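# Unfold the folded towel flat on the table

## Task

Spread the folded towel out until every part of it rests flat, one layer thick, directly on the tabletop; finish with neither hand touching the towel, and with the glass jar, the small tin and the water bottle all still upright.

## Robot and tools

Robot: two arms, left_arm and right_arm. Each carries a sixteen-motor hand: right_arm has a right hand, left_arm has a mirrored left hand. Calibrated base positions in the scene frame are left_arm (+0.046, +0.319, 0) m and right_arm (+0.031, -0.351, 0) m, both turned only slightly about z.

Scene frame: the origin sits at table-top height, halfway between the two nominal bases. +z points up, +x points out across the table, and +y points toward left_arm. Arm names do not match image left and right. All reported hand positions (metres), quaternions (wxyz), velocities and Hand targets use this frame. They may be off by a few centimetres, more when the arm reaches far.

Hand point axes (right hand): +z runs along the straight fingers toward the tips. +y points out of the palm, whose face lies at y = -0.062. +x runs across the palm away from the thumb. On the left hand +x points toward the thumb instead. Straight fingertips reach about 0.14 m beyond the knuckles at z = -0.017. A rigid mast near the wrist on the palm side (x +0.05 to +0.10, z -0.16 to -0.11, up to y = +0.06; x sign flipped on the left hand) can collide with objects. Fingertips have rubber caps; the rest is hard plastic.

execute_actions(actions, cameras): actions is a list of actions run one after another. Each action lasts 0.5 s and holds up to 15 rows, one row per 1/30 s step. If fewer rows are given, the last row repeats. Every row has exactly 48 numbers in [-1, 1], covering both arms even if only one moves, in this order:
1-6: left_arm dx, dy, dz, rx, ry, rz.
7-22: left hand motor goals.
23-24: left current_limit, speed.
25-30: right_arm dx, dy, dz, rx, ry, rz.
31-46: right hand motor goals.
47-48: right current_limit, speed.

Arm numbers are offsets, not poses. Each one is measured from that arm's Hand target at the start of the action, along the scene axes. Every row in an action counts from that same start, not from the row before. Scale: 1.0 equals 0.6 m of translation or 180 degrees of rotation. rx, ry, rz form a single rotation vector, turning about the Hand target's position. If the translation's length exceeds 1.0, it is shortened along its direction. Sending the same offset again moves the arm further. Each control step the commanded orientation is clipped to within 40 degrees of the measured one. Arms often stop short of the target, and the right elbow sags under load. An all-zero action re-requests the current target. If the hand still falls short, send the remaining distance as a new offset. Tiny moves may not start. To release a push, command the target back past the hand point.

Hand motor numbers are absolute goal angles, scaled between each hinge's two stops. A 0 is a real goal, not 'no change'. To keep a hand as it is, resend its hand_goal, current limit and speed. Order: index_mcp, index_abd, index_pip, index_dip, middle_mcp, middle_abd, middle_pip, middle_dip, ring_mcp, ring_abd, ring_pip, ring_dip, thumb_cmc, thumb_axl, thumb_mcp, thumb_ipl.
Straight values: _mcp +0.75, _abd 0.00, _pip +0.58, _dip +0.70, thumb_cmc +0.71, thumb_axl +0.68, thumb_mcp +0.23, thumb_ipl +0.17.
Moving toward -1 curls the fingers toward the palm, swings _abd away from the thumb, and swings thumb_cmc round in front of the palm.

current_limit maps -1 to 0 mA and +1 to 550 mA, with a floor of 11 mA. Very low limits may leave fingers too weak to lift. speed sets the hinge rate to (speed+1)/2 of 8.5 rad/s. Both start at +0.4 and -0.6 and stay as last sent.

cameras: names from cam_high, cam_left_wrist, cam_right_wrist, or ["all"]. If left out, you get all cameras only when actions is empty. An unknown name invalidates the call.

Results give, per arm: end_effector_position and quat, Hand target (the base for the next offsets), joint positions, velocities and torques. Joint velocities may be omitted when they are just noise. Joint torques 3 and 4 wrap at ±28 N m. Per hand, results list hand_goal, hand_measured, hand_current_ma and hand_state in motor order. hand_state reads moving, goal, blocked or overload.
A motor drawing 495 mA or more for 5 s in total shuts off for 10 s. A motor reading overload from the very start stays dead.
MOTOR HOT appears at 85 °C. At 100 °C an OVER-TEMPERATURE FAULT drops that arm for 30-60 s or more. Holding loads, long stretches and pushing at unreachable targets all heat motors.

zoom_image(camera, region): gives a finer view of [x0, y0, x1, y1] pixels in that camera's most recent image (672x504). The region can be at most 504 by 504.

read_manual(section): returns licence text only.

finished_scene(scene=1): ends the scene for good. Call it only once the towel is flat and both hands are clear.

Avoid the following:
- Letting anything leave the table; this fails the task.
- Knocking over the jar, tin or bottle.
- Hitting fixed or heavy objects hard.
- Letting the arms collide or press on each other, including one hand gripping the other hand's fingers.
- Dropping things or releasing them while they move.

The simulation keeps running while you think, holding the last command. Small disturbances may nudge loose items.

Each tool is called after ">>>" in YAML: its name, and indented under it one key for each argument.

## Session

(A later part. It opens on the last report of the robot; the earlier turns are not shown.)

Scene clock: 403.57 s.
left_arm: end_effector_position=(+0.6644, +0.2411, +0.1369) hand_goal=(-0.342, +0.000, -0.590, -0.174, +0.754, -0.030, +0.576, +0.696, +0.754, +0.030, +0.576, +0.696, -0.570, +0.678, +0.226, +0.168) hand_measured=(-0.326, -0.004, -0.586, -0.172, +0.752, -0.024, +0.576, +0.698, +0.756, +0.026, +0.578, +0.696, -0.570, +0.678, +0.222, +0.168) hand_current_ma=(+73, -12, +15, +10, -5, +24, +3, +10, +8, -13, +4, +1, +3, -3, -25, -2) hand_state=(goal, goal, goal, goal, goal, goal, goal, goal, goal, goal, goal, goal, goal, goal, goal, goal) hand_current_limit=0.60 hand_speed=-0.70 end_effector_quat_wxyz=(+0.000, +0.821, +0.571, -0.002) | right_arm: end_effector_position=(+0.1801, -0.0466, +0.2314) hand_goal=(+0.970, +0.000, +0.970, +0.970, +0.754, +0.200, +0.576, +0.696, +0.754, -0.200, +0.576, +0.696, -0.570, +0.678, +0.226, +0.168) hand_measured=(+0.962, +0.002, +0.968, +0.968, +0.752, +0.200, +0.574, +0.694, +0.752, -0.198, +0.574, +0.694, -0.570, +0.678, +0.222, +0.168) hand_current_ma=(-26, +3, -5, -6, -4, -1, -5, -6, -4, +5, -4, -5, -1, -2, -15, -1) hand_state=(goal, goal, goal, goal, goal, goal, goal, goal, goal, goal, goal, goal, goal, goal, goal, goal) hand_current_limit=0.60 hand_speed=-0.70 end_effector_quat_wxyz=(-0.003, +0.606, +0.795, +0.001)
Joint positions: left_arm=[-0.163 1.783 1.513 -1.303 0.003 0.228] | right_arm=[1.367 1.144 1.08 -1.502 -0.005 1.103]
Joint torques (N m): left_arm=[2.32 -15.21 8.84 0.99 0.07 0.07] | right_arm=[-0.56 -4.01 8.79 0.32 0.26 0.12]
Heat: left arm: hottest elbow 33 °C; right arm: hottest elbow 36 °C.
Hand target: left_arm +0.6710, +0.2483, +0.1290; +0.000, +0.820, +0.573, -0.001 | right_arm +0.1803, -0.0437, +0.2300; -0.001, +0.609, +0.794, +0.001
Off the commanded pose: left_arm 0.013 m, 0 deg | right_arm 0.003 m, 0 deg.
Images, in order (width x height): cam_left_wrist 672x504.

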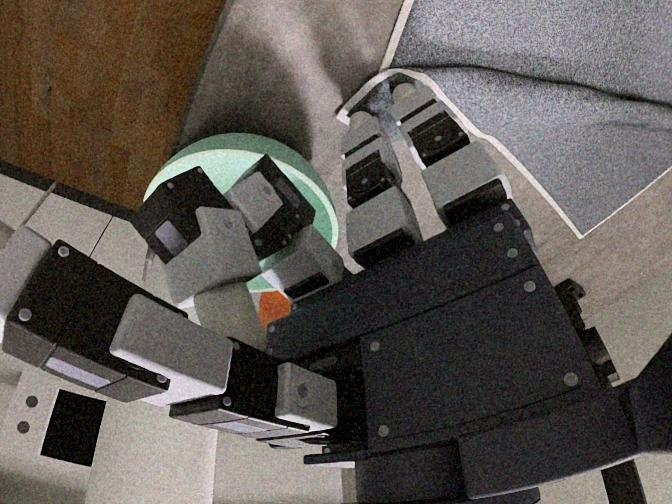

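>>> execute_actions:
  actions:
    - [[0,0,-0.01,0,0,0,-0.342,0,-0.59,-0.174,0.754,-0.1,0.576,0.696,0.754,0.1,0.576,0.696,-0.571,0.678,0.226,0.168,0.7,-0.85,0,0,0,0,0,0,0.97,0,0.97,0.97,0.754,0.2,0.576,0.696,0.754,-0.2,0.576,0.696,-0.571,0.678,0.226,0.168,0.6,-0.7]]
    - [[0,0,0.004,0,0,0,-0.342,0,-0.59,-0.174,0.754,-0.35,0.576,0.696,0.754,0.35,0.576,0.696,-0.571,0.678,0.226,0.168,0.7,-0.85,0,0,0,0,0,0,0.97,0,0.97,0.97,0.754,0.2,0.576,0.696,0.754,-0.2,0.576,0.696,-0.571,0.678,0.226,0.168,0.6,-0.7]]
    - [[0,0,0.01,0,0,0,-0.342,0,-0.59,-0.174,0.754,-0.35,0.576,0.696,0.754,0.35,0.576,0.696,-0.571,0.678,0.226,0.168,0.7,-0.85,0,0,0,0,0,0,0.97,0,0.97,0.97,0.754,0.2,0.576,0.696,0.754,-0.2,0.576,0.696,-0.571,0.678,0.226,0.168,0.6,-0.7]]
  cameras: ["cam_left_wrist"]

>>> zoom_image:
  camera: "cam_left_wrist"
  region: [240, 0, 560, 200]

Scene clock: 406.73 s.
left_arm: end_effector_position=(+0.6670, +0.2407, +0.1379) hand_goal=(-0.342, +0.000, -0.590, -0.174, +0.754, -0.350, +0.576, +0.696, +0.754, +0.350, +0.576, +0.696, -0.570, +0.678, +0.226, +0.168) hand_measured=(-0.326, -0.004, -0.586, -0.172, +0.750, -0.104, +0.576, +0.698, +0.766, +0.094, +0.582, +0.698, -0.570, +0.678, +0.222, +0.168) hand_current_ma=(+73, -12, +15, +10, -18, +468, -2, +6, +52, -467, +26, +11, +3, -3, -25, -2) hand_state=(goal, goal, goal, goal, goal, blocked, goal, goal, goal, blocked, goal, goal, goal, goal, goal, goal) hand_current_limit=0.70 hand_speed=-0.85 end_effector_quat_wxyz=(+0.004, +0.822, +0.570, +0.002) | right_arm: end_effector_position=(+0.1801, -0.0466, +0.2314) hand_goal=(+0.970, +0.000, +0.970, +0.970, +0.754, +0.200, +0.576, +0.696, +0.754, -0.200, +0.576, +0.696, -0.570, +0.678, +0.226, +0.168) hand_measured=(+0.962, +0.002, +0.968, +0.968, +0.752, +0.200, +0.574, +0.694, +0.752, -0.198, +0.574, +0.694, -0.570, +0.678, +0.222, +0.168) hand_current_ma=(-26, +3, -5, -6, -4, -1, -5, -6, -4, +5, -4, -5, -1, -2, -15, -1) hand_state=(goal, goal, goal, goal, goal, goal, goal, goal, goal, goal, goal, goal, goal, goal, goal, goal) hand_current_limit=0.60 hand_speed=-0.70 end_effector_quat_wxyz=(-0.003, +0.606, +0.795, +0.001)
Joint positions: left_arm=[-0.163 1.783 1.513 -1.293 0.003 0.229] | right_arm=[1.367 1.144 1.08 -1.502 -0.005 1.103]
Joint torques (N m): left_arm=[2.37 -15.15 9.1 0.31 0.07 0.05] | right_arm=[-0.21 -4.07 8.57 0.28 0.23 0.08]
Heat: left arm: hottest elbow 33 °C; right arm: hottest elbow 36 °C.
Hand target: left_arm +0.6710, +0.2483, +0.1314; +0.000, +0.820, +0.573, -0.001 | right_arm +0.1803, -0.0437, +0.2300; -0.001, +0.609, +0.794, +0.001
Off the commanded pose: left_arm 0.011 m, 1 deg | right_arm 0.003 m, 0 deg.
Images, in order (width x height): cam_left_wrist 672x504.

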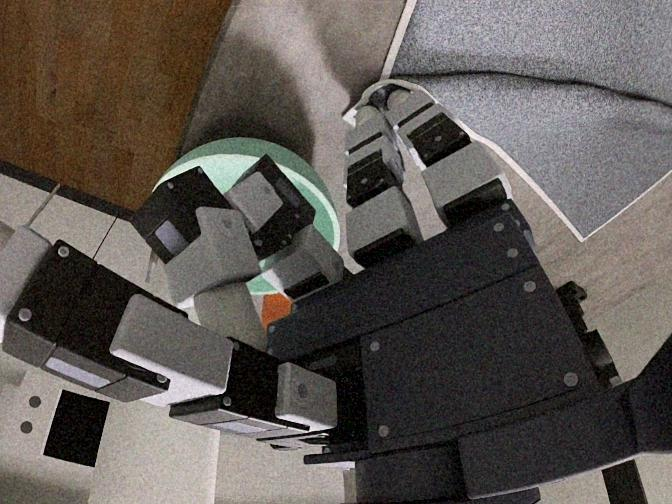

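Scaled by 1.575 from the camera's 672x504 image, which has a finer 960x720 frame.

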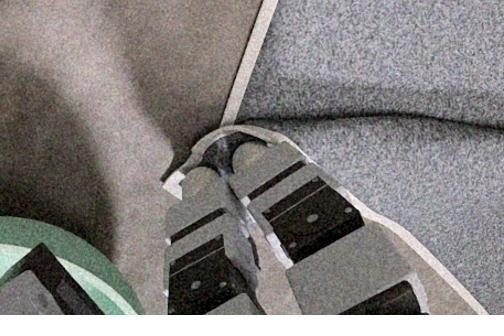

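>>> execute_actions:
  actions:
    - [[0,0,0.1,0,0,0,-0.342,0,-0.59,-0.174,0.754,-0.35,0.576,0.696,0.754,0.35,0.576,0.696,-0.571,0.678,0.226,0.168,0.6,-0.85,0,0,0,0,0,0,0.97,0,0.97,0.97,0.754,0.2,0.576,0.696,0.754,-0.2,0.576,0.696,-0.571,0.678,0.226,0.168,0.6,-0.7]]
    - [[0,0,0.1,0,0,0,-0.342,0,-0.59,-0.174,0.754,-0.35,0.576,0.696,0.754,0.35,0.576,0.696,-0.571,0.678,0.226,0.168,0.6,-0.85,0,0,0,0,0,0,0.97,0,0.97,0.97,0.754,0.2,0.576,0.696,0.754,-0.2,0.576,0.696,-0.571,0.678,0.226,0.168,0.6,-0.7]]
  cameras: ["cam_left_wrist","cam_high"]

>>> zoom_image:
  camera: "cam_left_wrist"
  region: [240, 0, 640, 240]

>>> zoom_image:
  camera: "cam_high"
  region: [220, 110, 470, 300]

Scene clock: 408.63 s.
left_arm: end_effector_position=(+0.6641, +0.2411, +0.2456) hand_goal=(-0.342, +0.000, -0.590, -0.174, +0.754, -0.350, +0.576, +0.696, +0.754, +0.350, +0.576, +0.696, -0.570, +0.678, +0.226, +0.168) hand_measured=(-0.326, -0.004, -0.586, -0.172, +0.744, -0.104, +0.574, +0.698, +0.760, +0.094, +0.580, +0.698, -0.570, +0.678, +0.222, +0.168) hand_current_ma=(+73, -12, +14, +10, -44, +440, -11, +4, +22, -440, +20, +11, +3, -3, -25, -2) hand_state=(goal, goal, goal, goal, goal, blocked, goal, goal, goal, blocked, goal, goal, goal, goal, goal, goal) hand_current_limit=0.60 hand_speed=-0.85 end_effector_quat_wxyz=(-0.001, +0.822, +0.570, -0.003) | right_arm: end_effector_position=(+0.1801, -0.0466, +0.2314) hand_goal=(+0.970, +0.000, +0.970, +0.970, +0.754, +0.200, +0.576, +0.696, +0.754, -0.200, +0.576, +0.696, -0.570, +0.678, +0.226, +0.168) hand_measured=(+0.962, +0.002, +0.968, +0.968, +0.752, +0.200, +0.574, +0.694, +0.752, -0.198, +0.574, +0.694, -0.570, +0.678, +0.222, +0.168) hand_current_ma=(-26, +3, -5, -6, -4, -1, -5, -6, -4, +5, -4, -5, -1, -2, -15, -1) hand_state=(goal, goal, goal, goal, goal, goal, goal, goal, goal, goal, goal, goal, goal, goal, goal, goal) hand_current_limit=0.60 hand_speed=-0.70 end_effector_quat_wxyz=(-0.003, +0.606, +0.795, +0.001)
Joint positions: left_arm=[-0.163 1.747 1.753 -1.584 0.002 0.229] | right_arm=[1.367 1.144 1.08 -1.502 -0.005 1.103]
Joint torques (N m): left_arm=[2.32 -15.27 10.91 -0.17 0.08 0.06] | right_arm=[-0.97 -5.19 8.72 0.4 0.23 0.06]
Heat: left arm: hottest elbow 33 °C; right arm: hottest elbow 36 °C.
Hand target: left_arm +0.6710, +0.2483, +0.2516; +0.000, +0.820, +0.573, -0.001 | right_arm +0.1803, -0.0437, +0.2300; -0.001, +0.609, +0.794, +0.001
Off the commanded pose: left_arm 0.012 m, 0 deg | right_arm 0.003 m, 0 deg.
Images, in order (width x height): cam_high 672x504, cam_left_wrist 672x504.

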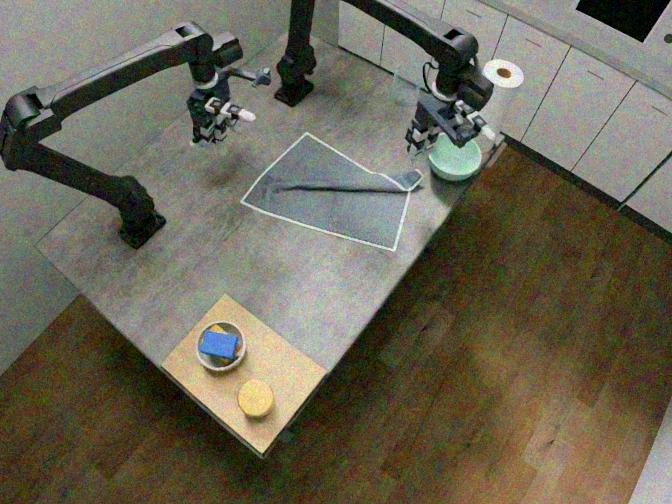

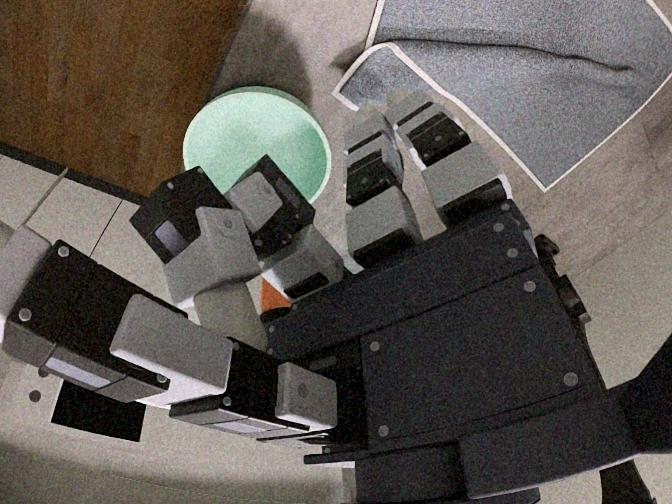

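Scaled by 1.260 from the camera's 672x504 image, which has a finer 960x720 frame.

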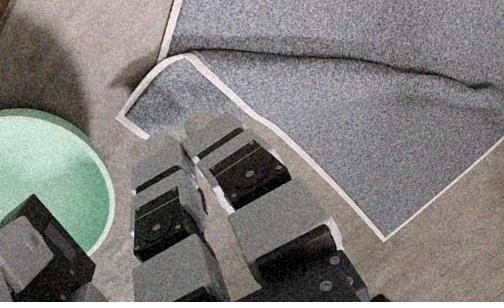

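Scaled by 2.016.

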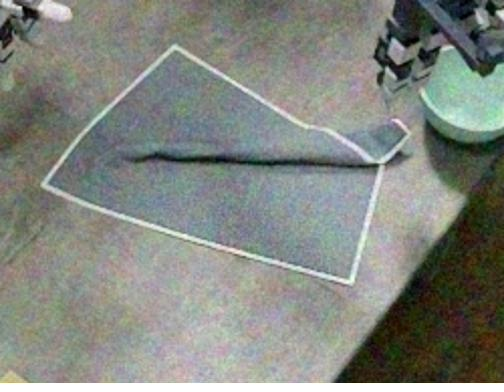

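>>> execute_actions:
  actions:
    - [[-0.11,-0.06,-0.01,0,0,0,-0.342,0,-0.59,-0.174,0.754,0,0.576,0.696,0.97,0,0.97,0.97,-0.571,0.678,0.226,0.168,0.6,-0.6,0,0,0,0,0,0,0.97,0,0.97,0.97,0.754,0.2,0.576,0.696,0.754,-0.2,0.576,0.696,-0.571,0.678,0.226,0.168,0.6,-0.7]]
  cameras: ["cam_left_wrist"]

>>> zoom_image:
  camera: "cam_left_wrist"
  region: [200, 0, 520, 200]

Scene clock: 413.33 s.
left_arm: end_effector_position=(+0.5970, +0.2122, +0.2412) hand_goal=(-0.342, +0.000, -0.590, -0.174, +0.754, +0.000, +0.576, +0.696, +0.970, +0.000, +0.970, +0.970, -0.570, +0.678, +0.226, +0.168) hand_measured=(-0.330, -0.002, -0.586, -0.172, +0.752, -0.004, +0.574, +0.696, +0.960, +0.002, +0.964, +0.966, -0.568, +0.678, +0.222, +0.168) hand_current_ma=(+58, -10, +14, +10, -5, -12, -6, +4, -46, +9, -27, -13, +5, -3, -23, -2) hand_state=(goal, goal, goal, goal, goal, goal, goal, goal, goal, goal, goal, goal, goal, goal, goal, goal) hand_current_limit=0.60 hand_speed=-0.60 end_effector_quat_wxyz=(-0.007, +0.823, +0.568, -0.008) | right_arm: end_effector_position=(+0.1801, -0.0466, +0.2314) hand_goal=(+0.970, +0.000, +0.970, +0.970, +0.754, +0.200, +0.576, +0.696, +0.754, -0.200, +0.576, +0.696, -0.570, +0.678, +0.226, +0.168) hand_measured=(+0.962, +0.002, +0.968, +0.968, +0.752, +0.200, +0.574, +0.694, +0.752, -0.198, +0.574, +0.694, -0.570, +0.678, +0.222, +0.168) hand_current_ma=(-26, +3, -5, -6, -4, -1, -5, -6, -4, +5, -4, -5, -1, -2, -15, -1) hand_state=(goal, goal, goal, goal, goal, goal, goal, goal, goal, goal, goal, goal, goal, goal, goal, goal) hand_current_limit=0.60 hand_speed=-0.70 end_effector_quat_wxyz=(-0.003, +0.606, +0.795, +0.001)
Joint positions: left_arm=[-0.241 1.591 1.546 -1.547 0.002 0.156] | right_arm=[1.367 1.144 1.08 -1.502 -0.005 1.103]
Joint torques (N m): left_arm=[1.2 -13.27 9.83 0.79 0.08 -0.14] | right_arm=[0.5 -5.36 8.79 0.42 0.23 -0.04]
Heat: left arm: hottest elbow 34 °C; right arm: hottest elbow 36 °C.
Hand target: left_arm +0.6050, +0.2124, +0.2456; +0.000, +0.820, +0.573, -0.001 | right_arm +0.1803, -0.0437, +0.2300; -0.001, +0.609, +0.794, +0.001
Off the commanded pose: left_arm 0.009 m, 1 deg | right_arm 0.003 m, 0 deg.
Images, in order (width x height): cam_left_wrist 672x504.

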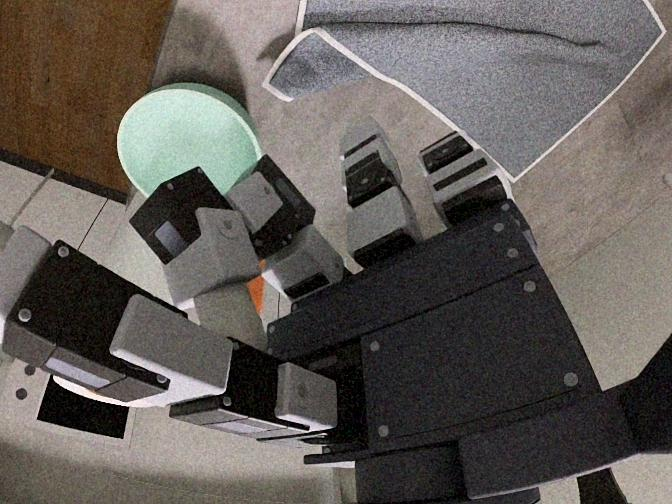

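Scaled by 1.575 from the camera's 672x504 image, which has a finer 960x720 frame.

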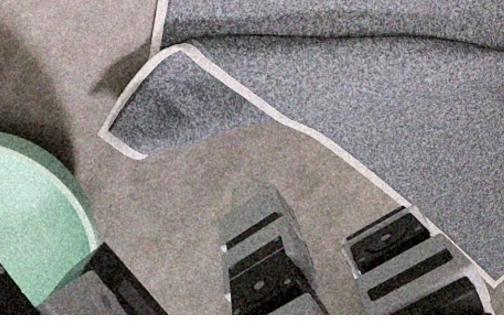

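>>> execute_actions:
  actions:
    - [[0.108,0.077,-0.11,0,0,0,-0.342,0,-0.59,-0.174,0.754,0,0.576,0.696,0.97,0,0.97,0.97,-0.571,0.678,0.226,0.168,0.6,-0.6,0,0,0,0,0,0,0.97,0,0.97,0.97,0.754,0.2,0.576,0.696,0.754,-0.2,0.576,0.696,-0.571,0.678,0.226,0.168,0.6,-0.7]]
  cameras: ["cam_left_wrist"]

>>> zoom_image:
  camera: "cam_left_wrist"
  region: [200, 0, 520, 200]

Scene clock: 416.63 s.
left_arm: end_effector_position=(+0.6553, +0.2686, +0.1571) hand_goal=(-0.342, +0.000, -0.590, -0.174, +0.754, +0.000, +0.576, +0.696, +0.970, +0.000, +0.970, +0.970, -0.570, +0.678, +0.226, +0.168) hand_measured=(-0.330, -0.002, -0.588, -0.172, +0.752, -0.002, +0.576, +0.696, +0.966, +0.002, +0.966, +0.968, -0.570, +0.678, +0.222, +0.168) hand_current_ma=(+58, -9, +11, +10, -5, -8, -3, +4, -21, +5, -18, -12, -1, -3, -23, -2) hand_state=(goal, goal, goal, goal, goal, goal, goal, goal, goal, goal, goal, goal, goal, goal, goal, goal) hand_current_limit=0.60 hand_speed=-0.60 end_effector_quat_wxyz=(-0.017, +0.813, +0.581, -0.019) | right_arm: end_effector_position=(+0.1801, -0.0466, +0.2314) hand_goal=(+0.970, +0.000, +0.970, +0.970, +0.754, +0.200, +0.576, +0.696, +0.754, -0.200, +0.576, +0.696, -0.570, +0.678, +0.226, +0.168) hand_measured=(+0.962, +0.002, +0.968, +0.968, +0.752, +0.200, +0.574, +0.694, +0.752, -0.198, +0.574, +0.694, -0.570, +0.678, +0.222, +0.168) hand_current_ma=(-26, +3, -5, -6, -4, -1, -5, -6, -4, +5, -4, -5, -1, -2, -15, -1) hand_state=(goal, goal, goal, goal, goal, goal, goal, goal, goal, goal, goal, goal, goal, goal, goal, goal) hand_current_limit=0.60 hand_speed=-0.70 end_effector_quat_wxyz=(-0.003, +0.606, +0.795, +0.001)
Joint positions: left_arm=[-0.119 1.769 1.559 -1.413 -0.002 0.245] | right_arm=[1.367 1.144 1.08 -1.502 -0.005 1.103]
Joint torques (N m): left_arm=[0.15 -16.97 11.43 0.38 0.23 0.08] | right_arm=[-0.09 -4.54 8.64 0.53 0.25 0.1]
Heat: left arm: hottest elbow 34 °C; right arm: hottest elbow 36 °C.
Hand target: left_arm +0.6697, +0.2586, +0.1794; +0.000, +0.820, +0.573, -0.001 | right_arm +0.1803, -0.0437, +0.2300; -0.001, +0.609, +0.794, +0.001
Off the commanded pose: left_arm 0.029 m, 3 deg | right_arm 0.003 m, 0 deg.
Images, in order (width x height): cam_left_wrist 672x504.

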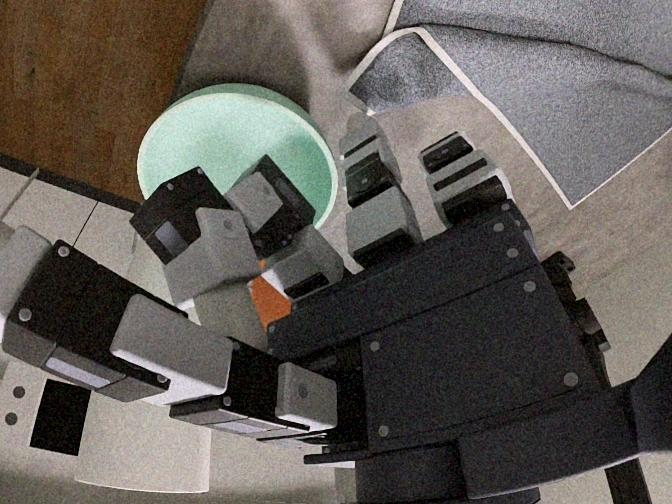

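Scaled by 1.575 from the camera's 672x504 image, which has a finer 960x720 frame.

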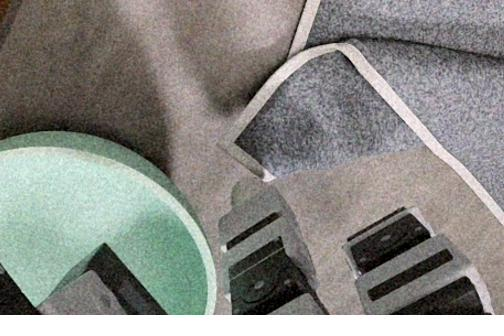

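>>> execute_actions:
  actions:
    - [[-0.007,-0.018,-0.03,0,0,0,-0.342,0,-0.59,-0.174,0.754,0,0.576,0.696,0.97,0,0.97,0.97,-0.571,0.678,0.226,0.168,0.6,-0.6,0,0,0,0,0,0,0.97,0,0.97,0.97,0.754,0.2,0.576,0.696,0.754,-0.2,0.576,0.696,-0.571,0.678,0.226,0.168,0.6,-0.7]]
  cameras: ["cam_left_wrist"]

>>> zoom_image:
  camera: "cam_left_wrist"
  region: [200, 0, 520, 200]

Scene clock: 419.33 s.
left_arm: end_effector_position=(+0.6629, +0.2541, +0.1592) hand_goal=(-0.342, +0.000, -0.590, -0.174, +0.754, +0.000, +0.576, +0.696, +0.970, +0.000, +0.970, +0.970, -0.570, +0.678, +0.226, +0.168) hand_measured=(-0.330, -0.002, -0.588, -0.172, +0.754, -0.002, +0.576, +0.696, +0.966, +0.002, +0.966, +0.968, -0.570, +0.678, +0.222, +0.168) hand_current_ma=(+58, -9, +11, +10, -4, -8, -3, +4, -20, +5, -18, -12, +0, -3, -23, -2) hand_state=(goal, goal, goal, goal, goal, goal, goal, goal, goal, goal, goal, goal, goal, goal, goal, goal) hand_current_limit=0.60 hand_speed=-0.60 end_effector_quat_wxyz=(-0.006, +0.819, +0.573, -0.006) | right_arm: end_effector_position=(+0.1801, -0.0466, +0.2314) hand_goal=(+0.970, +0.000, +0.970, +0.970, +0.754, +0.200, +0.576, +0.696, +0.754, -0.200, +0.576, +0.696, -0.570, +0.678, +0.226, +0.168) hand_measured=(+0.962, +0.002, +0.968, +0.968, +0.752, +0.200, +0.574, +0.694, +0.752, -0.198, +0.574, +0.694, -0.570, +0.678, +0.222, +0.168) hand_current_ma=(-26, +3, -5, -6, -4, -1, -5, -6, -4, +5, -4, -5, -1, -2, -15, -1) hand_state=(goal, goal, goal, goal, goal, goal, goal, goal, goal, goal, goal, goal, goal, goal, goal, goal) hand_current_limit=0.60 hand_speed=-0.70 end_effector_quat_wxyz=(-0.003, +0.606, +0.795, +0.001)
Joint positions: left_arm=[-0.142 1.769 1.558 -1.375 -0.001 0.242] | right_arm=[1.367 1.144 1.08 -1.502 -0.005 1.103]
Joint torques (N m): left_arm=[0.32 -16.44 8.55 0.84 0.22 -0.12] | right_arm=[-0.38 -4.84 8.44 0.32 0.26 0.07]
Heat: left arm: hottest elbow 34 °C; right arm: hottest elbow 36 °C.
Hand target: left_arm +0.6656, +0.2478, +0.1615; +0.000, +0.820, +0.573, -0.001 | right_arm +0.1803, -0.0437, +0.2300; -0.001, +0.609, +0.794, +0.001
Off the commanded pose: left_arm 0.007 m, 1 deg | right_arm 0.003 m, 0 deg.
Images, in order (width x height): cam_left_wrist 672x504.

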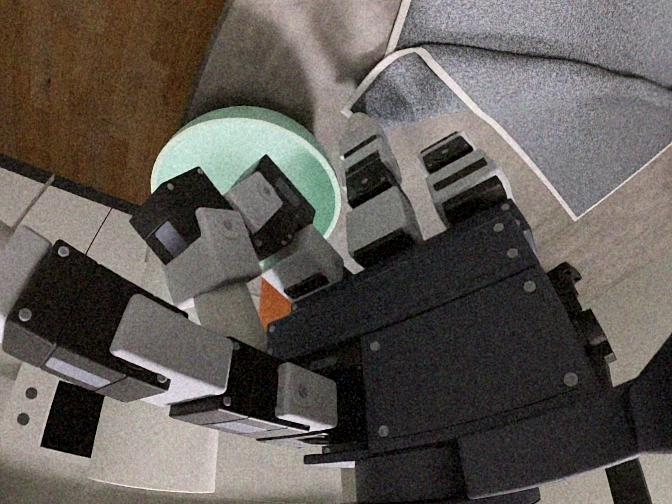

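Scaled by 1.575 from the camera's 672x504 image, which has a finer 960x720 frame.

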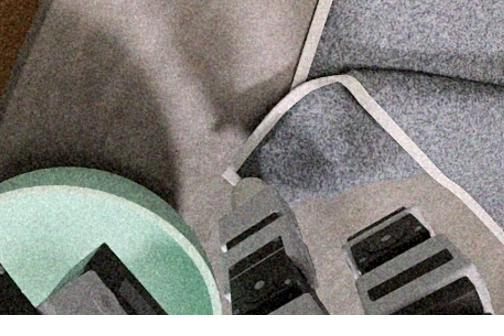

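>>> execute_actions:
  actions:
    - [[-0.0125,-0.01,-0.035,0,0,0,-0.342,0,-0.59,-0.174,0.754,0,0.576,0.696,0.97,0,0.97,0.97,-0.571,0.678,0.226,0.168,0.6,-0.6,0,0,0,0,0,0,0.97,0,0.97,0.97,0.754,0.2,0.576,0.696,0.754,-0.2,0.576,0.696,-0.571,0.678,0.226,0.168,0.6,-0.7]]
    - [[0,0,-0.04,0,0,0,-0.342,0,-0.59,-0.174,0.754,0,0.576,0.696,0.97,0,0.97,0.97,-0.571,0.678,0.226,0.168,0.6,-0.6,0,0,0,0,0,0,0.97,0,0.97,0.97,0.754,0.2,0.576,0.696,0.754,-0.2,0.576,0.696,-0.571,0.678,0.226,0.168,0.6,-0.7]]
  cameras: ["cam_left_wrist"]

>>> zoom_image:
  camera: "cam_left_wrist"
  region: [200, 0, 520, 200]

Scene clock: 423.67 s.
left_arm: end_effector_position=(+0.6580, +0.2502, +0.1337) hand_goal=(-0.342, +0.000, -0.590, -0.174, +0.754, +0.000, +0.576, +0.696, +0.970, +0.000, +0.970, +0.970, -0.570, +0.678, +0.226, +0.168) hand_measured=(-0.330, -0.002, -0.588, -0.172, +0.762, -0.002, +0.580, +0.698, +0.966, +0.002, +0.966, +0.968, -0.570, +0.678, +0.222, +0.168) hand_current_ma=(+58, -9, +11, +10, +38, -7, +20, +8, -21, +5, -16, -12, +0, -3, -23, -2) hand_state=(goal, goal, goal, goal, goal, goal, goal, goal, goal, goal, goal, goal, goal, goal, goal, goal) hand_current_limit=0.60 hand_speed=-0.60 end_effector_quat_wxyz=(+0.004, +0.819, +0.574, +0.006) | right_arm: end_effector_position=(+0.1801, -0.0466, +0.2314) hand_goal=(+0.970, +0.000, +0.970, +0.970, +0.754, +0.200, +0.576, +0.696, +0.754, -0.200, +0.576, +0.696, -0.570, +0.678, +0.226, +0.168) hand_measured=(+0.962, +0.002, +0.968, +0.968, +0.752, +0.200, +0.574, +0.694, +0.752, -0.198, +0.574, +0.694, -0.570, +0.678, +0.222, +0.168) hand_current_ma=(-26, +3, -5, -6, -4, -1, -5, -6, -4, +5, -4, -5, -1, -2, -15, -1) hand_state=(goal, goal, goal, goal, goal, goal, goal, goal, goal, goal, goal, goal, goal, goal, goal, goal) hand_current_limit=0.60 hand_speed=-0.70 end_effector_quat_wxyz=(-0.003, +0.606, +0.795, +0.001)
Joint positions: left_arm=[-0.151 1.758 1.466 -1.265 -0.001 0.231] | right_arm=[1.367 1.144 1.08 -1.502 -0.005 1.103]
Joint torques (N m): left_arm=[-0.03 -14.15 7.57 1.18 0.2 -0.14] | right_arm=[0.03 -4.66 8.61 0.14 0.24 0.05]
Heat: left arm: hottest elbow 34 °C; right arm: hottest elbow 36 °C.
Hand target: left_arm +0.6580, +0.2418, +0.1165; +0.000, +0.820, +0.573, -0.001 | right_arm +0.1803, -0.0437, +0.2300; -0.001, +0.609, +0.794, +0.001
Off the commanded pose: left_arm 0.019 m, 1 deg | right_arm 0.003 m, 0 deg.
Images, in order (width x height): cam_left_wrist 672x504.

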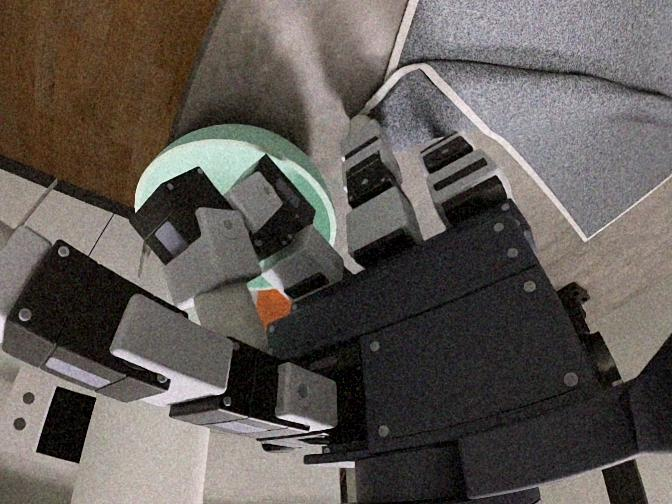

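Scaled by 1.575 from the camera's 672x504 image, which has a finer 960x720 frame.

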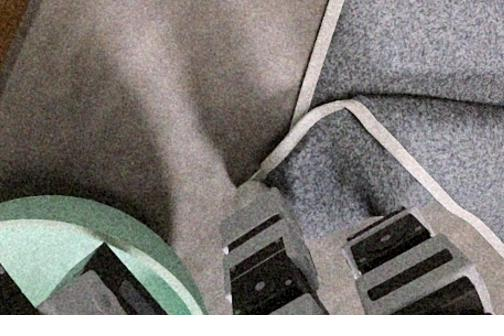

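>>> execute_actions:
  actions:
    - [[-0.035,0.045,0,0,0,0,-0.342,0,-0.59,-0.174,0.754,0,0.576,0.696,0.97,0,0.97,0.97,-0.571,0.678,0.226,0.168,0.6,-0.6,0,0,0,0,0,0,0.97,0,0.97,0.97,0.754,0.2,0.576,0.696,0.754,-0.2,0.576,0.696,-0.571,0.678,0.226,0.168,0.6,-0.7]]
  cameras: ["cam_left_wrist"]

>>> zoom_image:
  camera: "cam_left_wrist"
  region: [200, 0, 520, 200]

Scene clock: 425.50 s.
left_arm: end_effector_position=(+0.6381, +0.2602, +0.1334) hand_goal=(-0.342, +0.000, -0.590, -0.174, +0.754, +0.000, +0.576, +0.696, +0.970, +0.000, +0.970, +0.970, -0.570, +0.678, +0.226, +0.168) hand_measured=(-0.330, -0.002, -0.588, -0.172, +0.736, -0.010, +0.566, +0.690, +0.964, +0.002, +0.966, +0.968, -0.570, +0.678, +0.222, +0.168) hand_current_ma=(+58, -9, +11, +10, -83, -37, -44, -25, -28, +5, -15, -11, +0, -3, -23, -2) hand_state=(goal, goal, goal, goal, goal, goal, goal, goal, goal, goal, goal, goal, goal, goal, goal, goal) hand_current_limit=0.60 hand_speed=-0.60 end_effector_quat_wxyz=(+0.009, +0.821, +0.571, +0.007) | right_arm: end_effector_position=(+0.1801, -0.0466, +0.2314) hand_goal=(+0.970, +0.000, +0.970, +0.970, +0.754, +0.200, +0.576, +0.696, +0.754, -0.200, +0.576, +0.696, -0.570, +0.678, +0.226, +0.168) hand_measured=(+0.962, +0.002, +0.968, +0.968, +0.752, +0.200, +0.574, +0.694, +0.752, -0.198, +0.574, +0.694, -0.570, +0.678, +0.222, +0.168) hand_current_ma=(-26, +3, -5, -6, -4, -1, -5, -6, -4, +5, -4, -5, -1, -2, -15, -1) hand_state=(goal, goal, goal, goal, goal, goal, goal, goal, goal, goal, goal, goal, goal, goal, goal, goal) hand_current_limit=0.60 hand_speed=-0.70 end_effector_quat_wxyz=(-0.003, +0.606, +0.795, +0.001)
Joint positions: left_arm=[-0.132 1.702 1.388 -1.235 0.005 0.258] | right_arm=[1.367 1.144 1.08 -1.502 -0.005 1.103]
Joint torques (N m): left_arm=[2.37 -13.45 7.38 0.85 -0.01 0.08] | right_arm=[-1.03 -3.55 8.77 0.17 0.24 0.06]
Heat: left arm: hottest elbow 33 °C; right arm: hottest elbow 36 °C.
Hand target: left_arm +0.6370, +0.2689, +0.1164; +0.000, +0.820, +0.573, -0.001 | right_arm +0.1803, -0.0437, +0.2300; -0.001, +0.609, +0.794, +0.001
Off the commanded pose: left_arm 0.019 m, 1 deg | right_arm 0.003 m, 0 deg.
Images, in order (width x height): cam_left_wrist 672x504.

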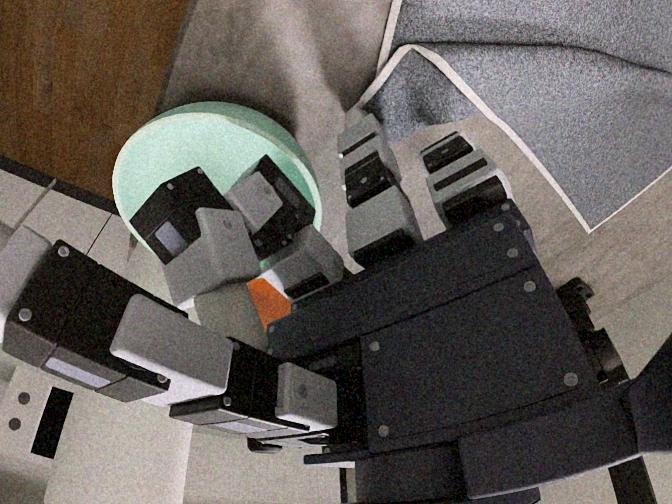

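Scaled by 1.575 from the camera's 672x504 image, which has a finer 960x720 frame.

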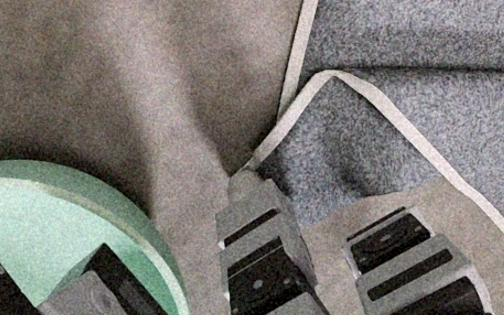

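>>> execute_actions:
  actions:
    - [[-0.035,0.045,0,0,0,0,-0.342,0,-0.59,-0.174,0.754,0,0.576,0.696,0.97,0,0.97,0.97,-0.571,0.678,0.226,0.168,0.6,-0.6,0,0,0,0,0,0,0.97,0,0.97,0.97,0.754,0.2,0.576,0.696,0.754,-0.2,0.576,0.696,-0.571,0.678,0.226,0.168,0.6,-0.7]]
    - [[-0.03,0.03,0,0,0,0,-0.342,0,-0.59,-0.174,0.754,0,0.576,0.696,0.97,0,0.97,0.97,-0.571,0.678,0.226,0.168,0.6,-0.6,0,0,0,0,0,0,0.97,0,0.97,0.97,0.754,0.2,0.576,0.696,0.754,-0.2,0.576,0.696,-0.571,0.678,0.226,0.168,0.6,-0.7]]
  cameras: ["cam_left_wrist"]

>>> zoom_image:
  camera: "cam_left_wrist"
  region: [200, 0, 520, 200]

Scene clock: 427.33 s.
left_arm: end_effector_position=(+0.6027, +0.3052, +0.1334) hand_goal=(-0.342, +0.000, -0.590, -0.174, +0.754, +0.000, +0.576, +0.696, +0.970, +0.000, +0.970, +0.970, -0.570, +0.678, +0.226, +0.168) hand_measured=(-0.330, -0.002, -0.588, -0.172, +0.720, -0.022, +0.556, +0.684, +0.962, +0.002, +0.966, +0.968, -0.570, +0.678, +0.222, +0.168) hand_current_ma=(+58, -9, +11, +10, -162, -83, -90, -54, -31, +5, -15, -11, -1, -3, -23, -2) hand_state=(goal, goal, goal, goal, blocked, blocked, blocked, goal, goal, goal, goal, goal, goal, goal, goal, goal) hand_current_limit=0.60 hand_speed=-0.60 end_effector_quat_wxyz=(+0.012, +0.821, +0.570, +0.009) | right_arm: end_effector_position=(+0.1801, -0.0466, +0.2314) hand_goal=(+0.970, +0.000, +0.970, +0.970, +0.754, +0.200, +0.576, +0.696, +0.754, -0.200, +0.576, +0.696, -0.570, +0.678, +0.226, +0.168) hand_measured=(+0.962, +0.002, +0.968, +0.968, +0.752, +0.200, +0.574, +0.694, +0.752, -0.198, +0.574, +0.694, -0.570, +0.678, +0.222, +0.168) hand_current_ma=(-26, +3, -5, -6, -4, -1, -5, -6, -4, +5, -4, -5, -1, -2, -15, -1) hand_state=(goal, goal, goal, goal, goal, goal, goal, goal, goal, goal, goal, goal, goal, goal, goal, goal) hand_current_limit=0.60 hand_speed=-0.70 end_effector_quat_wxyz=(-0.003, +0.606, +0.795, +0.001)
Joint positions: left_arm=[-0.042 1.605 1.262 -1.199 0.008 0.349] | right_arm=[1.367 1.144 1.08 -1.502 -0.005 1.103]
Joint torques (N m): left_arm=[2.32 -11.99 7.12 0.59 -0.13 0.07] | right_arm=[-0.03 -5.07 8.64 0.51 0.2 0.02]
Heat: left arm: hottest elbow 33 °C; right arm: hottest elbow 36 °C.
Hand target: left_arm +0.5982, +0.3138, +0.1165; +0.000, +0.820, +0.573, +0.000 | right_arm +0.1803, -0.0437, +0.2300; -0.001, +0.609, +0.794, +0.001
Off the commanded pose: left_arm 0.020 m, 2 deg | right_arm 0.003 m, 0 deg.
Images, in order (width x height): cam_left_wrist 672x504.

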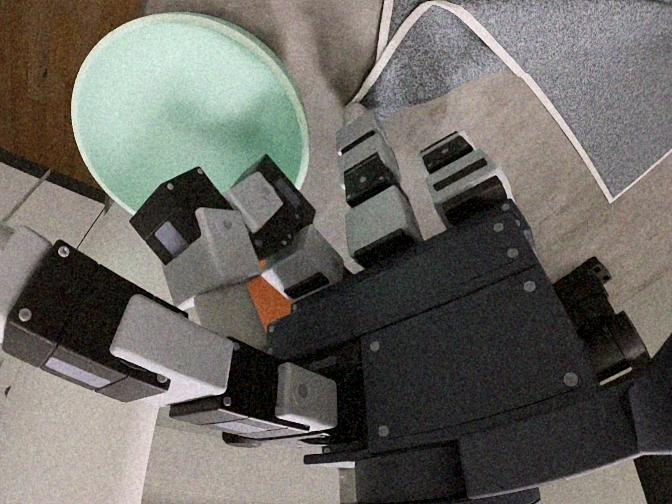

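Scaled by 1.575 from the camera's 672x504 image, which has a finer 960x720 frame.

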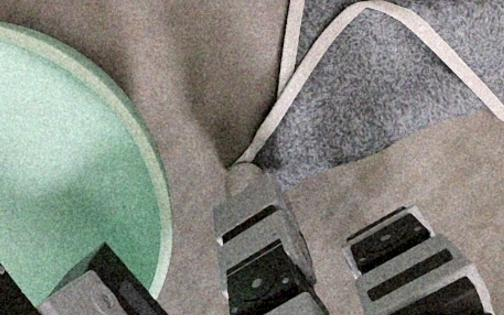

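>>> execute_actions:
  actions:
    - [[0,0,0.12,0,0,0,-0.342,0,-0.59,-0.174,0.754,0,0.576,0.696,0.97,0,0.97,0.97,-0.571,0.678,0.226,0.168,0.6,-0.6,0,0,0,0,0,0,0.97,0,0.97,0.97,0.754,0.2,0.576,0.696,0.754,-0.2,0.576,0.696,-0.571,0.678,0.226,0.168,0.6,-0.7]]
    - [[-0.1,0.03,0.06,0,0,0,-0.342,0,-0.59,-0.174,0.754,0,0.576,0.696,0.97,0,0.97,0.97,-0.571,0.678,0.226,0.168,0.6,-0.6,0,0,0,0,0,0,0.97,0,0.97,0.97,0.754,0.2,0.576,0.696,0.754,-0.2,0.576,0.696,-0.571,0.678,0.226,0.168,0.6,-0.7]]
  cameras: ["cam_left_wrist","cam_high"]

>>> zoom_image:
  camera: "cam_high"
  region: [220, 110, 470, 300]

>>> zoom_image:
  camera: "cam_left_wrist"
  region: [200, 0, 600, 240]

Scene clock: 430.47 s.
left_arm: end_effector_position=(+0.5343, +0.3294, +0.2239) hand_goal=(-0.342, +0.000, -0.590, -0.174, +0.754, +0.000, +0.576, +0.696, +0.970, +0.000, +0.970, +0.970, -0.570, +0.678, +0.226, +0.168) hand_measured=(-0.330, -0.002, -0.588, -0.172, +0.752, -0.002, +0.574, +0.694, +0.960, +0.002, +0.966, +0.968, -0.570, +0.678, +0.222, +0.168) hand_current_ma=(+58, -9, +11, +10, -8, -9, -9, -11, -43, +5, -15, -11, +0, -3, -23, -2) hand_state=(goal, goal, goal, goal, goal, goal, goal, goal, goal, goal, goal, goal, goal, goal, goal, goal) hand_current_limit=0.60 hand_speed=-0.60 end_effector_quat_wxyz=(+0.002, +0.819, +0.574, +0.003) | right_arm: end_effector_position=(+0.1801, -0.0466, +0.2314) hand_goal=(+0.970, +0.000, +0.970, +0.970, +0.754, +0.200, +0.576, +0.696, +0.754, -0.200, +0.576, +0.696, -0.570, +0.678, +0.226, +0.168) hand_measured=(+0.962, +0.002, +0.968, +0.968, +0.752, +0.200, +0.574, +0.694, +0.752, -0.198, +0.574, +0.694, -0.570, +0.678, +0.222, +0.168) hand_current_ma=(-26, +3, -5, -6, -4, -1, -5, -6, -4, +5, -4, -5, -1, -2, -15, -1) hand_state=(goal, goal, goal, goal, goal, goal, goal, goal, goal, goal, goal, goal, goal, goal, goal, goal) hand_current_limit=0.60 hand_speed=-0.70 end_effector_quat_wxyz=(-0.003, +0.606, +0.795, +0.001)
Joint positions: left_arm=[0.011 1.39 1.273 -1.449 0 0.393] | right_arm=[1.367 1.144 1.08 -1.502 -0.005 1.103]
Joint torques (N m): left_arm=[1.73 -9.47 9.95 -0.09 0.19 0.08] | right_arm=[-0.56 -4.48 8.54 0.43 0.23 0.04]
Heat: left arm: hottest elbow 33 °C; right arm: hottest elbow 36 °C.
Hand target: left_arm +0.5380, +0.3317, +0.2245; +0.000, +0.820, +0.573, -0.001 | right_arm +0.1803, -0.0437, +0.2300; -0.001, +0.609, +0.794, +0.001
Off the commanded pose: left_arm 0.005 m, 0 deg | right_arm 0.003 m, 0 deg.
Images, in order (width x height): cam_high 672x504, cam_left_wrist 672x504.

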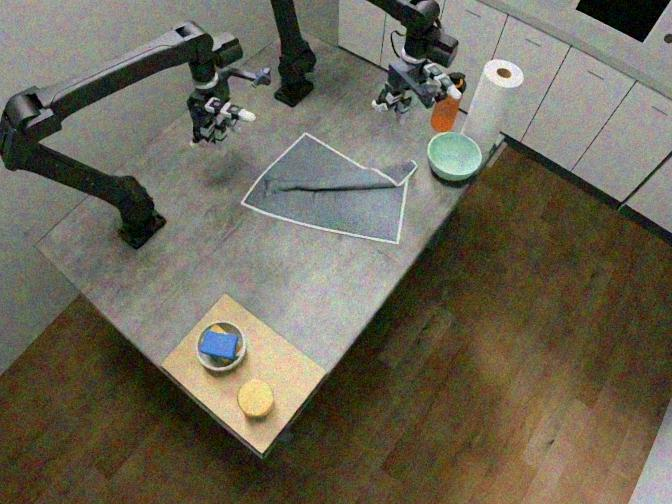

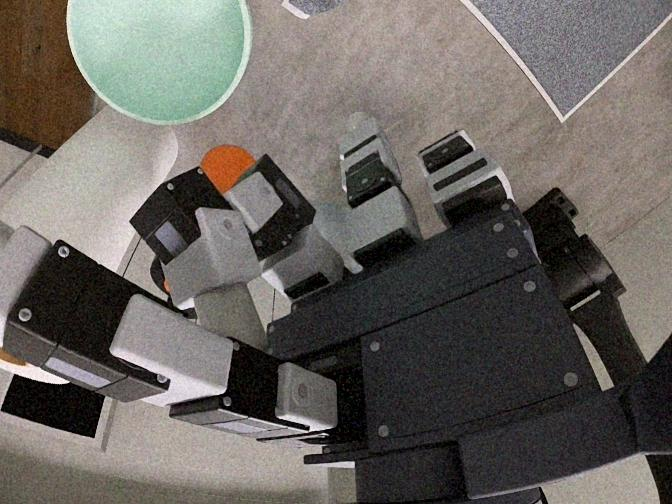

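Scaled by 2.016.

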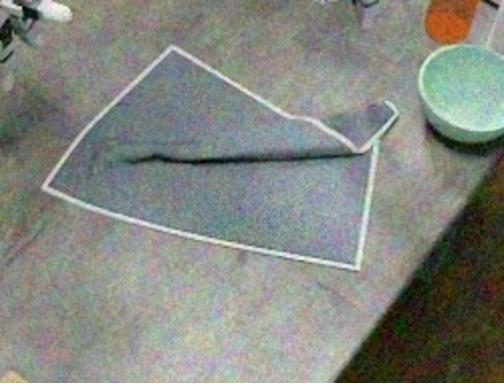

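Scaled by 1.260 from the camera's 672x504 image, which has a finer 960x720 frame.

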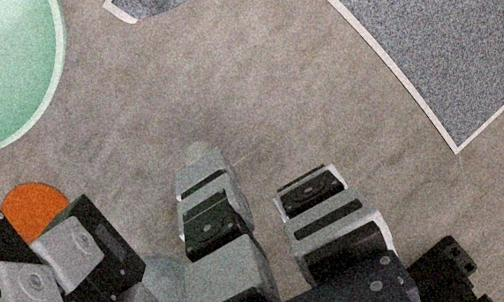

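>>> execute_actions:
  actions:
    - [[0,0,0,0,0,0,-0.342,0,-0.59,-0.174,0.754,0,0.576,0.696,0.754,0,0.576,0.696,-0.571,0.678,0.226,0.168,0.6,-0.6,0.17,-0.03,0,0,0,-0.118,0.97,0,0.97,0.97,0.754,0.2,0.576,0.696,0.754,-0.2,0.576,0.696,-0.571,0.678,0.226,0.168,0.6,-0.7]]
    - [[0,0,0,0,0,0,-0.342,0,-0.59,-0.174,0.754,0,0.576,0.696,0.754,0,0.576,0.696,-0.571,0.678,0.226,0.168,0.6,-0.6,0.17,-0.03,0,0,0,-0.118,0.97,0,0.97,0.97,0.754,0.2,0.576,0.696,0.754,-0.2,0.576,0.696,-0.571,0.678,0.226,0.168,0.6,-0.7]]
    - [[0,0,0,0,0,0,-0.342,0,-0.59,-0.174,0.754,0,0.576,0.696,0.754,0,0.576,0.696,-0.571,0.678,0.226,0.168,0.6,-0.6,0.17,0.02,-0.03,0,0,-0.118,0.97,0,0.97,0.97,0.754,0.2,0.576,0.696,0.754,-0.2,0.576,0.696,-0.571,0.678,0.226,0.168,0.6,-0.7]]
    - [[0,0,0,0,0,0,-0.342,0,-0.59,-0.174,0.754,0,0.576,0.696,0.754,0,0.576,0.696,-0.571,0.678,0.226,0.168,0.6,-0.6,0.17,0.03,-0.03,0,0,-0.118,0.97,0,0.97,0.97,0.754,0.2,0.576,0.696,0.754,-0.2,0.576,0.696,-0.571,0.678,0.226,0.168,0.6,-0.7]]
  cameras: ["all"]

Scene clock: 438.40 s.
left_arm: end_effector_position=(+0.5343, +0.3294, +0.2239) hand_goal=(-0.342, +0.000, -0.590, -0.174, +0.754, +0.000, +0.576, +0.696, +0.754, +0.000, +0.576, +0.696, -0.570, +0.678, +0.226, +0.168) hand_measured=(-0.330, -0.002, -0.588, -0.172, +0.752, -0.002, +0.574, +0.694, +0.754, +0.002, +0.578, +0.698, -0.570, +0.678, +0.222, +0.168) hand_current_ma=(+58, -9, +11, +10, -8, -9, -9, -11, +1, +5, +9, +10, +0, -3, -23, -2) hand_state=(goal, goal, goal, goal, goal, goal, goal, goal, goal, goal, goal, goal, goal, goal, goal, goal) hand_current_limit=0.60 hand_speed=-0.60 end_effector_quat_wxyz=(+0.002, +0.819, +0.574, +0.003) | right_arm: end_effector_position=(+0.5820, -0.0598, +0.1691) hand_goal=(+0.970, +0.000, +0.970, +0.970, +0.754, +0.200, +0.576, +0.696, +0.754, -0.200, +0.576, +0.696, -0.570, +0.678, +0.226, +0.168) hand_measured=(+0.966, +0.000, +0.968, +0.968, +0.754, +0.200, +0.576, +0.694, +0.754, -0.198, +0.576, +0.694, -0.570, +0.678, +0.222, +0.168) hand_current_ma=(-14, +1, -5, -6, -1, -1, +0, -6, -1, +2, +1, -5, -1, -2, -16, -1) hand_state=(goal, goal, goal, goal, goal, goal, goal, goal, goal, goal, goal, goal, goal, goal, goal, goal) hand_current_limit=0.60 hand_speed=-0.70 end_effector_quat_wxyz=(+0.011, +0.984, +0.177, -0.023)
Joint positions: left_arm=[0.011 1.39 1.273 -1.449 0 0.394] | right_arm=[0.605 2.173 2.198 -1.648 0.002 1.826]
Joint torques (N m): left_arm=[1.73 -9.52 9.96 -0.08 0.21 0.08] | right_arm=[0.15 -21.6 12.4 -0.54 0.06 -0.01]
Heat: left arm: hottest elbow 33 °C; right arm: hottest elbow 37 °C.
Hand target: left_arm +0.5380, +0.3317, +0.2245; +0.000, +0.820, +0.573, -0.001 | right_arm +0.5883, -0.0498, +0.1942; +0.000, +0.985, +0.174, +0.001
Off the commanded pose: left_arm 0.004 m, 0 deg | right_arm 0.028 m, 3 deg.

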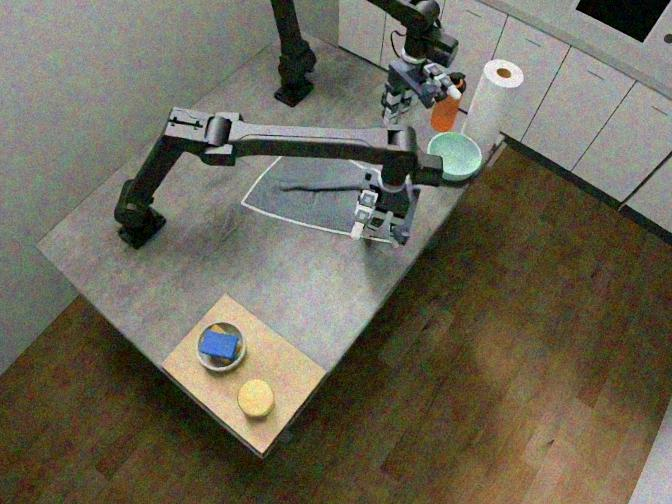

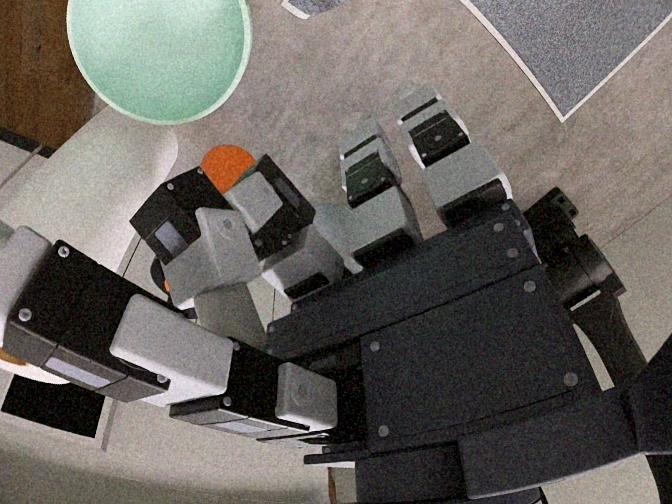

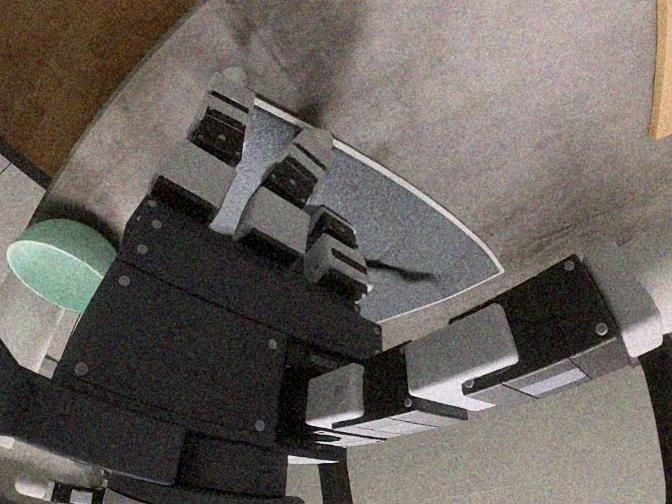

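>>> execute_actions:
  actions:
    - [[0,0,0,0,0,0,-0.342,0,-0.59,-0.174,0.754,0,0.576,0.696,0.754,0,0.576,0.696,-0.571,0.678,0.226,0.168,0.6,-0.6,-0.08,0.05,-0.02,0,0,0,0.97,0,0.97,0.97,0.754,0.2,0.576,0.696,0.754,-0.2,0.576,0.696,-0.571,0.678,0.226,0.168,0.6,-0.7]]
  cameras: ["cam_right_wrist"]

Scene clock: 440.97 s.
left_arm: end_effector_position=(+0.5343, +0.3294, +0.2239) hand_goal=(-0.342, +0.000, -0.590, -0.174, +0.754, +0.000, +0.576, +0.696, +0.754, +0.000, +0.576, +0.696, -0.570, +0.678, +0.226, +0.168) hand_measured=(-0.330, -0.002, -0.588, -0.172, +0.752, -0.002, +0.574, +0.694, +0.754, +0.002, +0.578, +0.698, -0.570, +0.678, +0.222, +0.168) hand_current_ma=(+58, -9, +11, +10, -8, -9, -9, -11, +1, +5, +9, +10, +0, -3, -23, -2) hand_state=(goal, goal, goal, goal, goal, goal, goal, goal, goal, goal, goal, goal, goal, goal, goal, goal) hand_current_limit=0.60 hand_speed=-0.60 end_effector_quat_wxyz=(+0.002, +0.819, +0.574, +0.003) | right_arm: end_effector_position=(+0.5392, -0.0175, +0.1736) hand_goal=(+0.970, +0.000, +0.970, +0.970, +0.754, +0.200, +0.576, +0.696, +0.754, -0.200, +0.576, +0.696, -0.570, +0.678, +0.226, +0.168) hand_measured=(+0.966, +0.000, +0.968, +0.968, +0.754, +0.198, +0.576, +0.694, +0.754, -0.200, +0.576, +0.694, -0.572, +0.678, +0.222, +0.168) hand_current_ma=(-15, +0, -5, -6, -2, -2, +0, -6, -2, +1, +1, -5, -2, -2, -16, -1) hand_state=(goal, goal, goal, goal, goal, goal, goal, goal, goal, goal, goal, goal, goal, goal, goal, goal) hand_current_limit=0.60 hand_speed=-0.70 end_effector_quat_wxyz=(+0.005, +0.983, +0.181, -0.009)
Joint positions: left_arm=[0.011 1.39 1.273 -1.449 0 0.394] | right_arm=[0.696 2.115 2.117 -1.594 -0.001 1.908]
Joint torques (N m): left_arm=[1.73 -9.52 9.98 -0.06 0.21 0.08] | right_arm=[-2.08 -21.71 7.71 0.53 0.21 0.01]
Heat: left arm: hottest elbow 32 °C; right arm: hottest elbow 36 °C.
Hand target: left_arm +0.5380, +0.3317, +0.2245; +0.000, +0.820, +0.573, -0.001 | right_arm +0.5403, -0.0197, +0.1822; +0.000, +0.985, +0.174, +0.001
Off the commanded pose: left_arm 0.004 m, 0 deg | right_arm 0.009 m, 2 deg.
Images, in order (width x height): cam_right_wrist 672x504.

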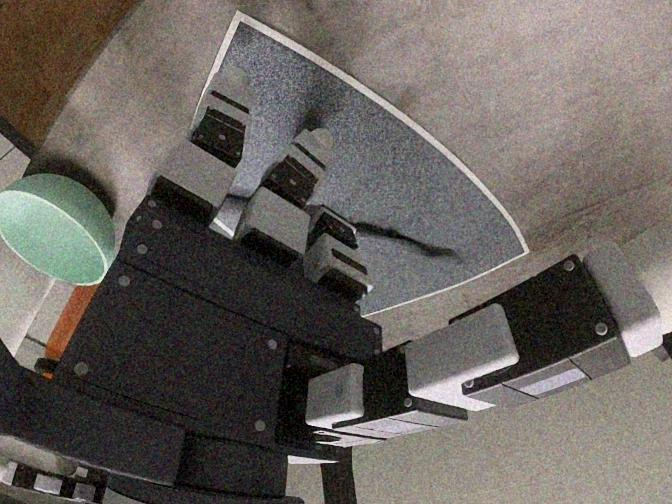

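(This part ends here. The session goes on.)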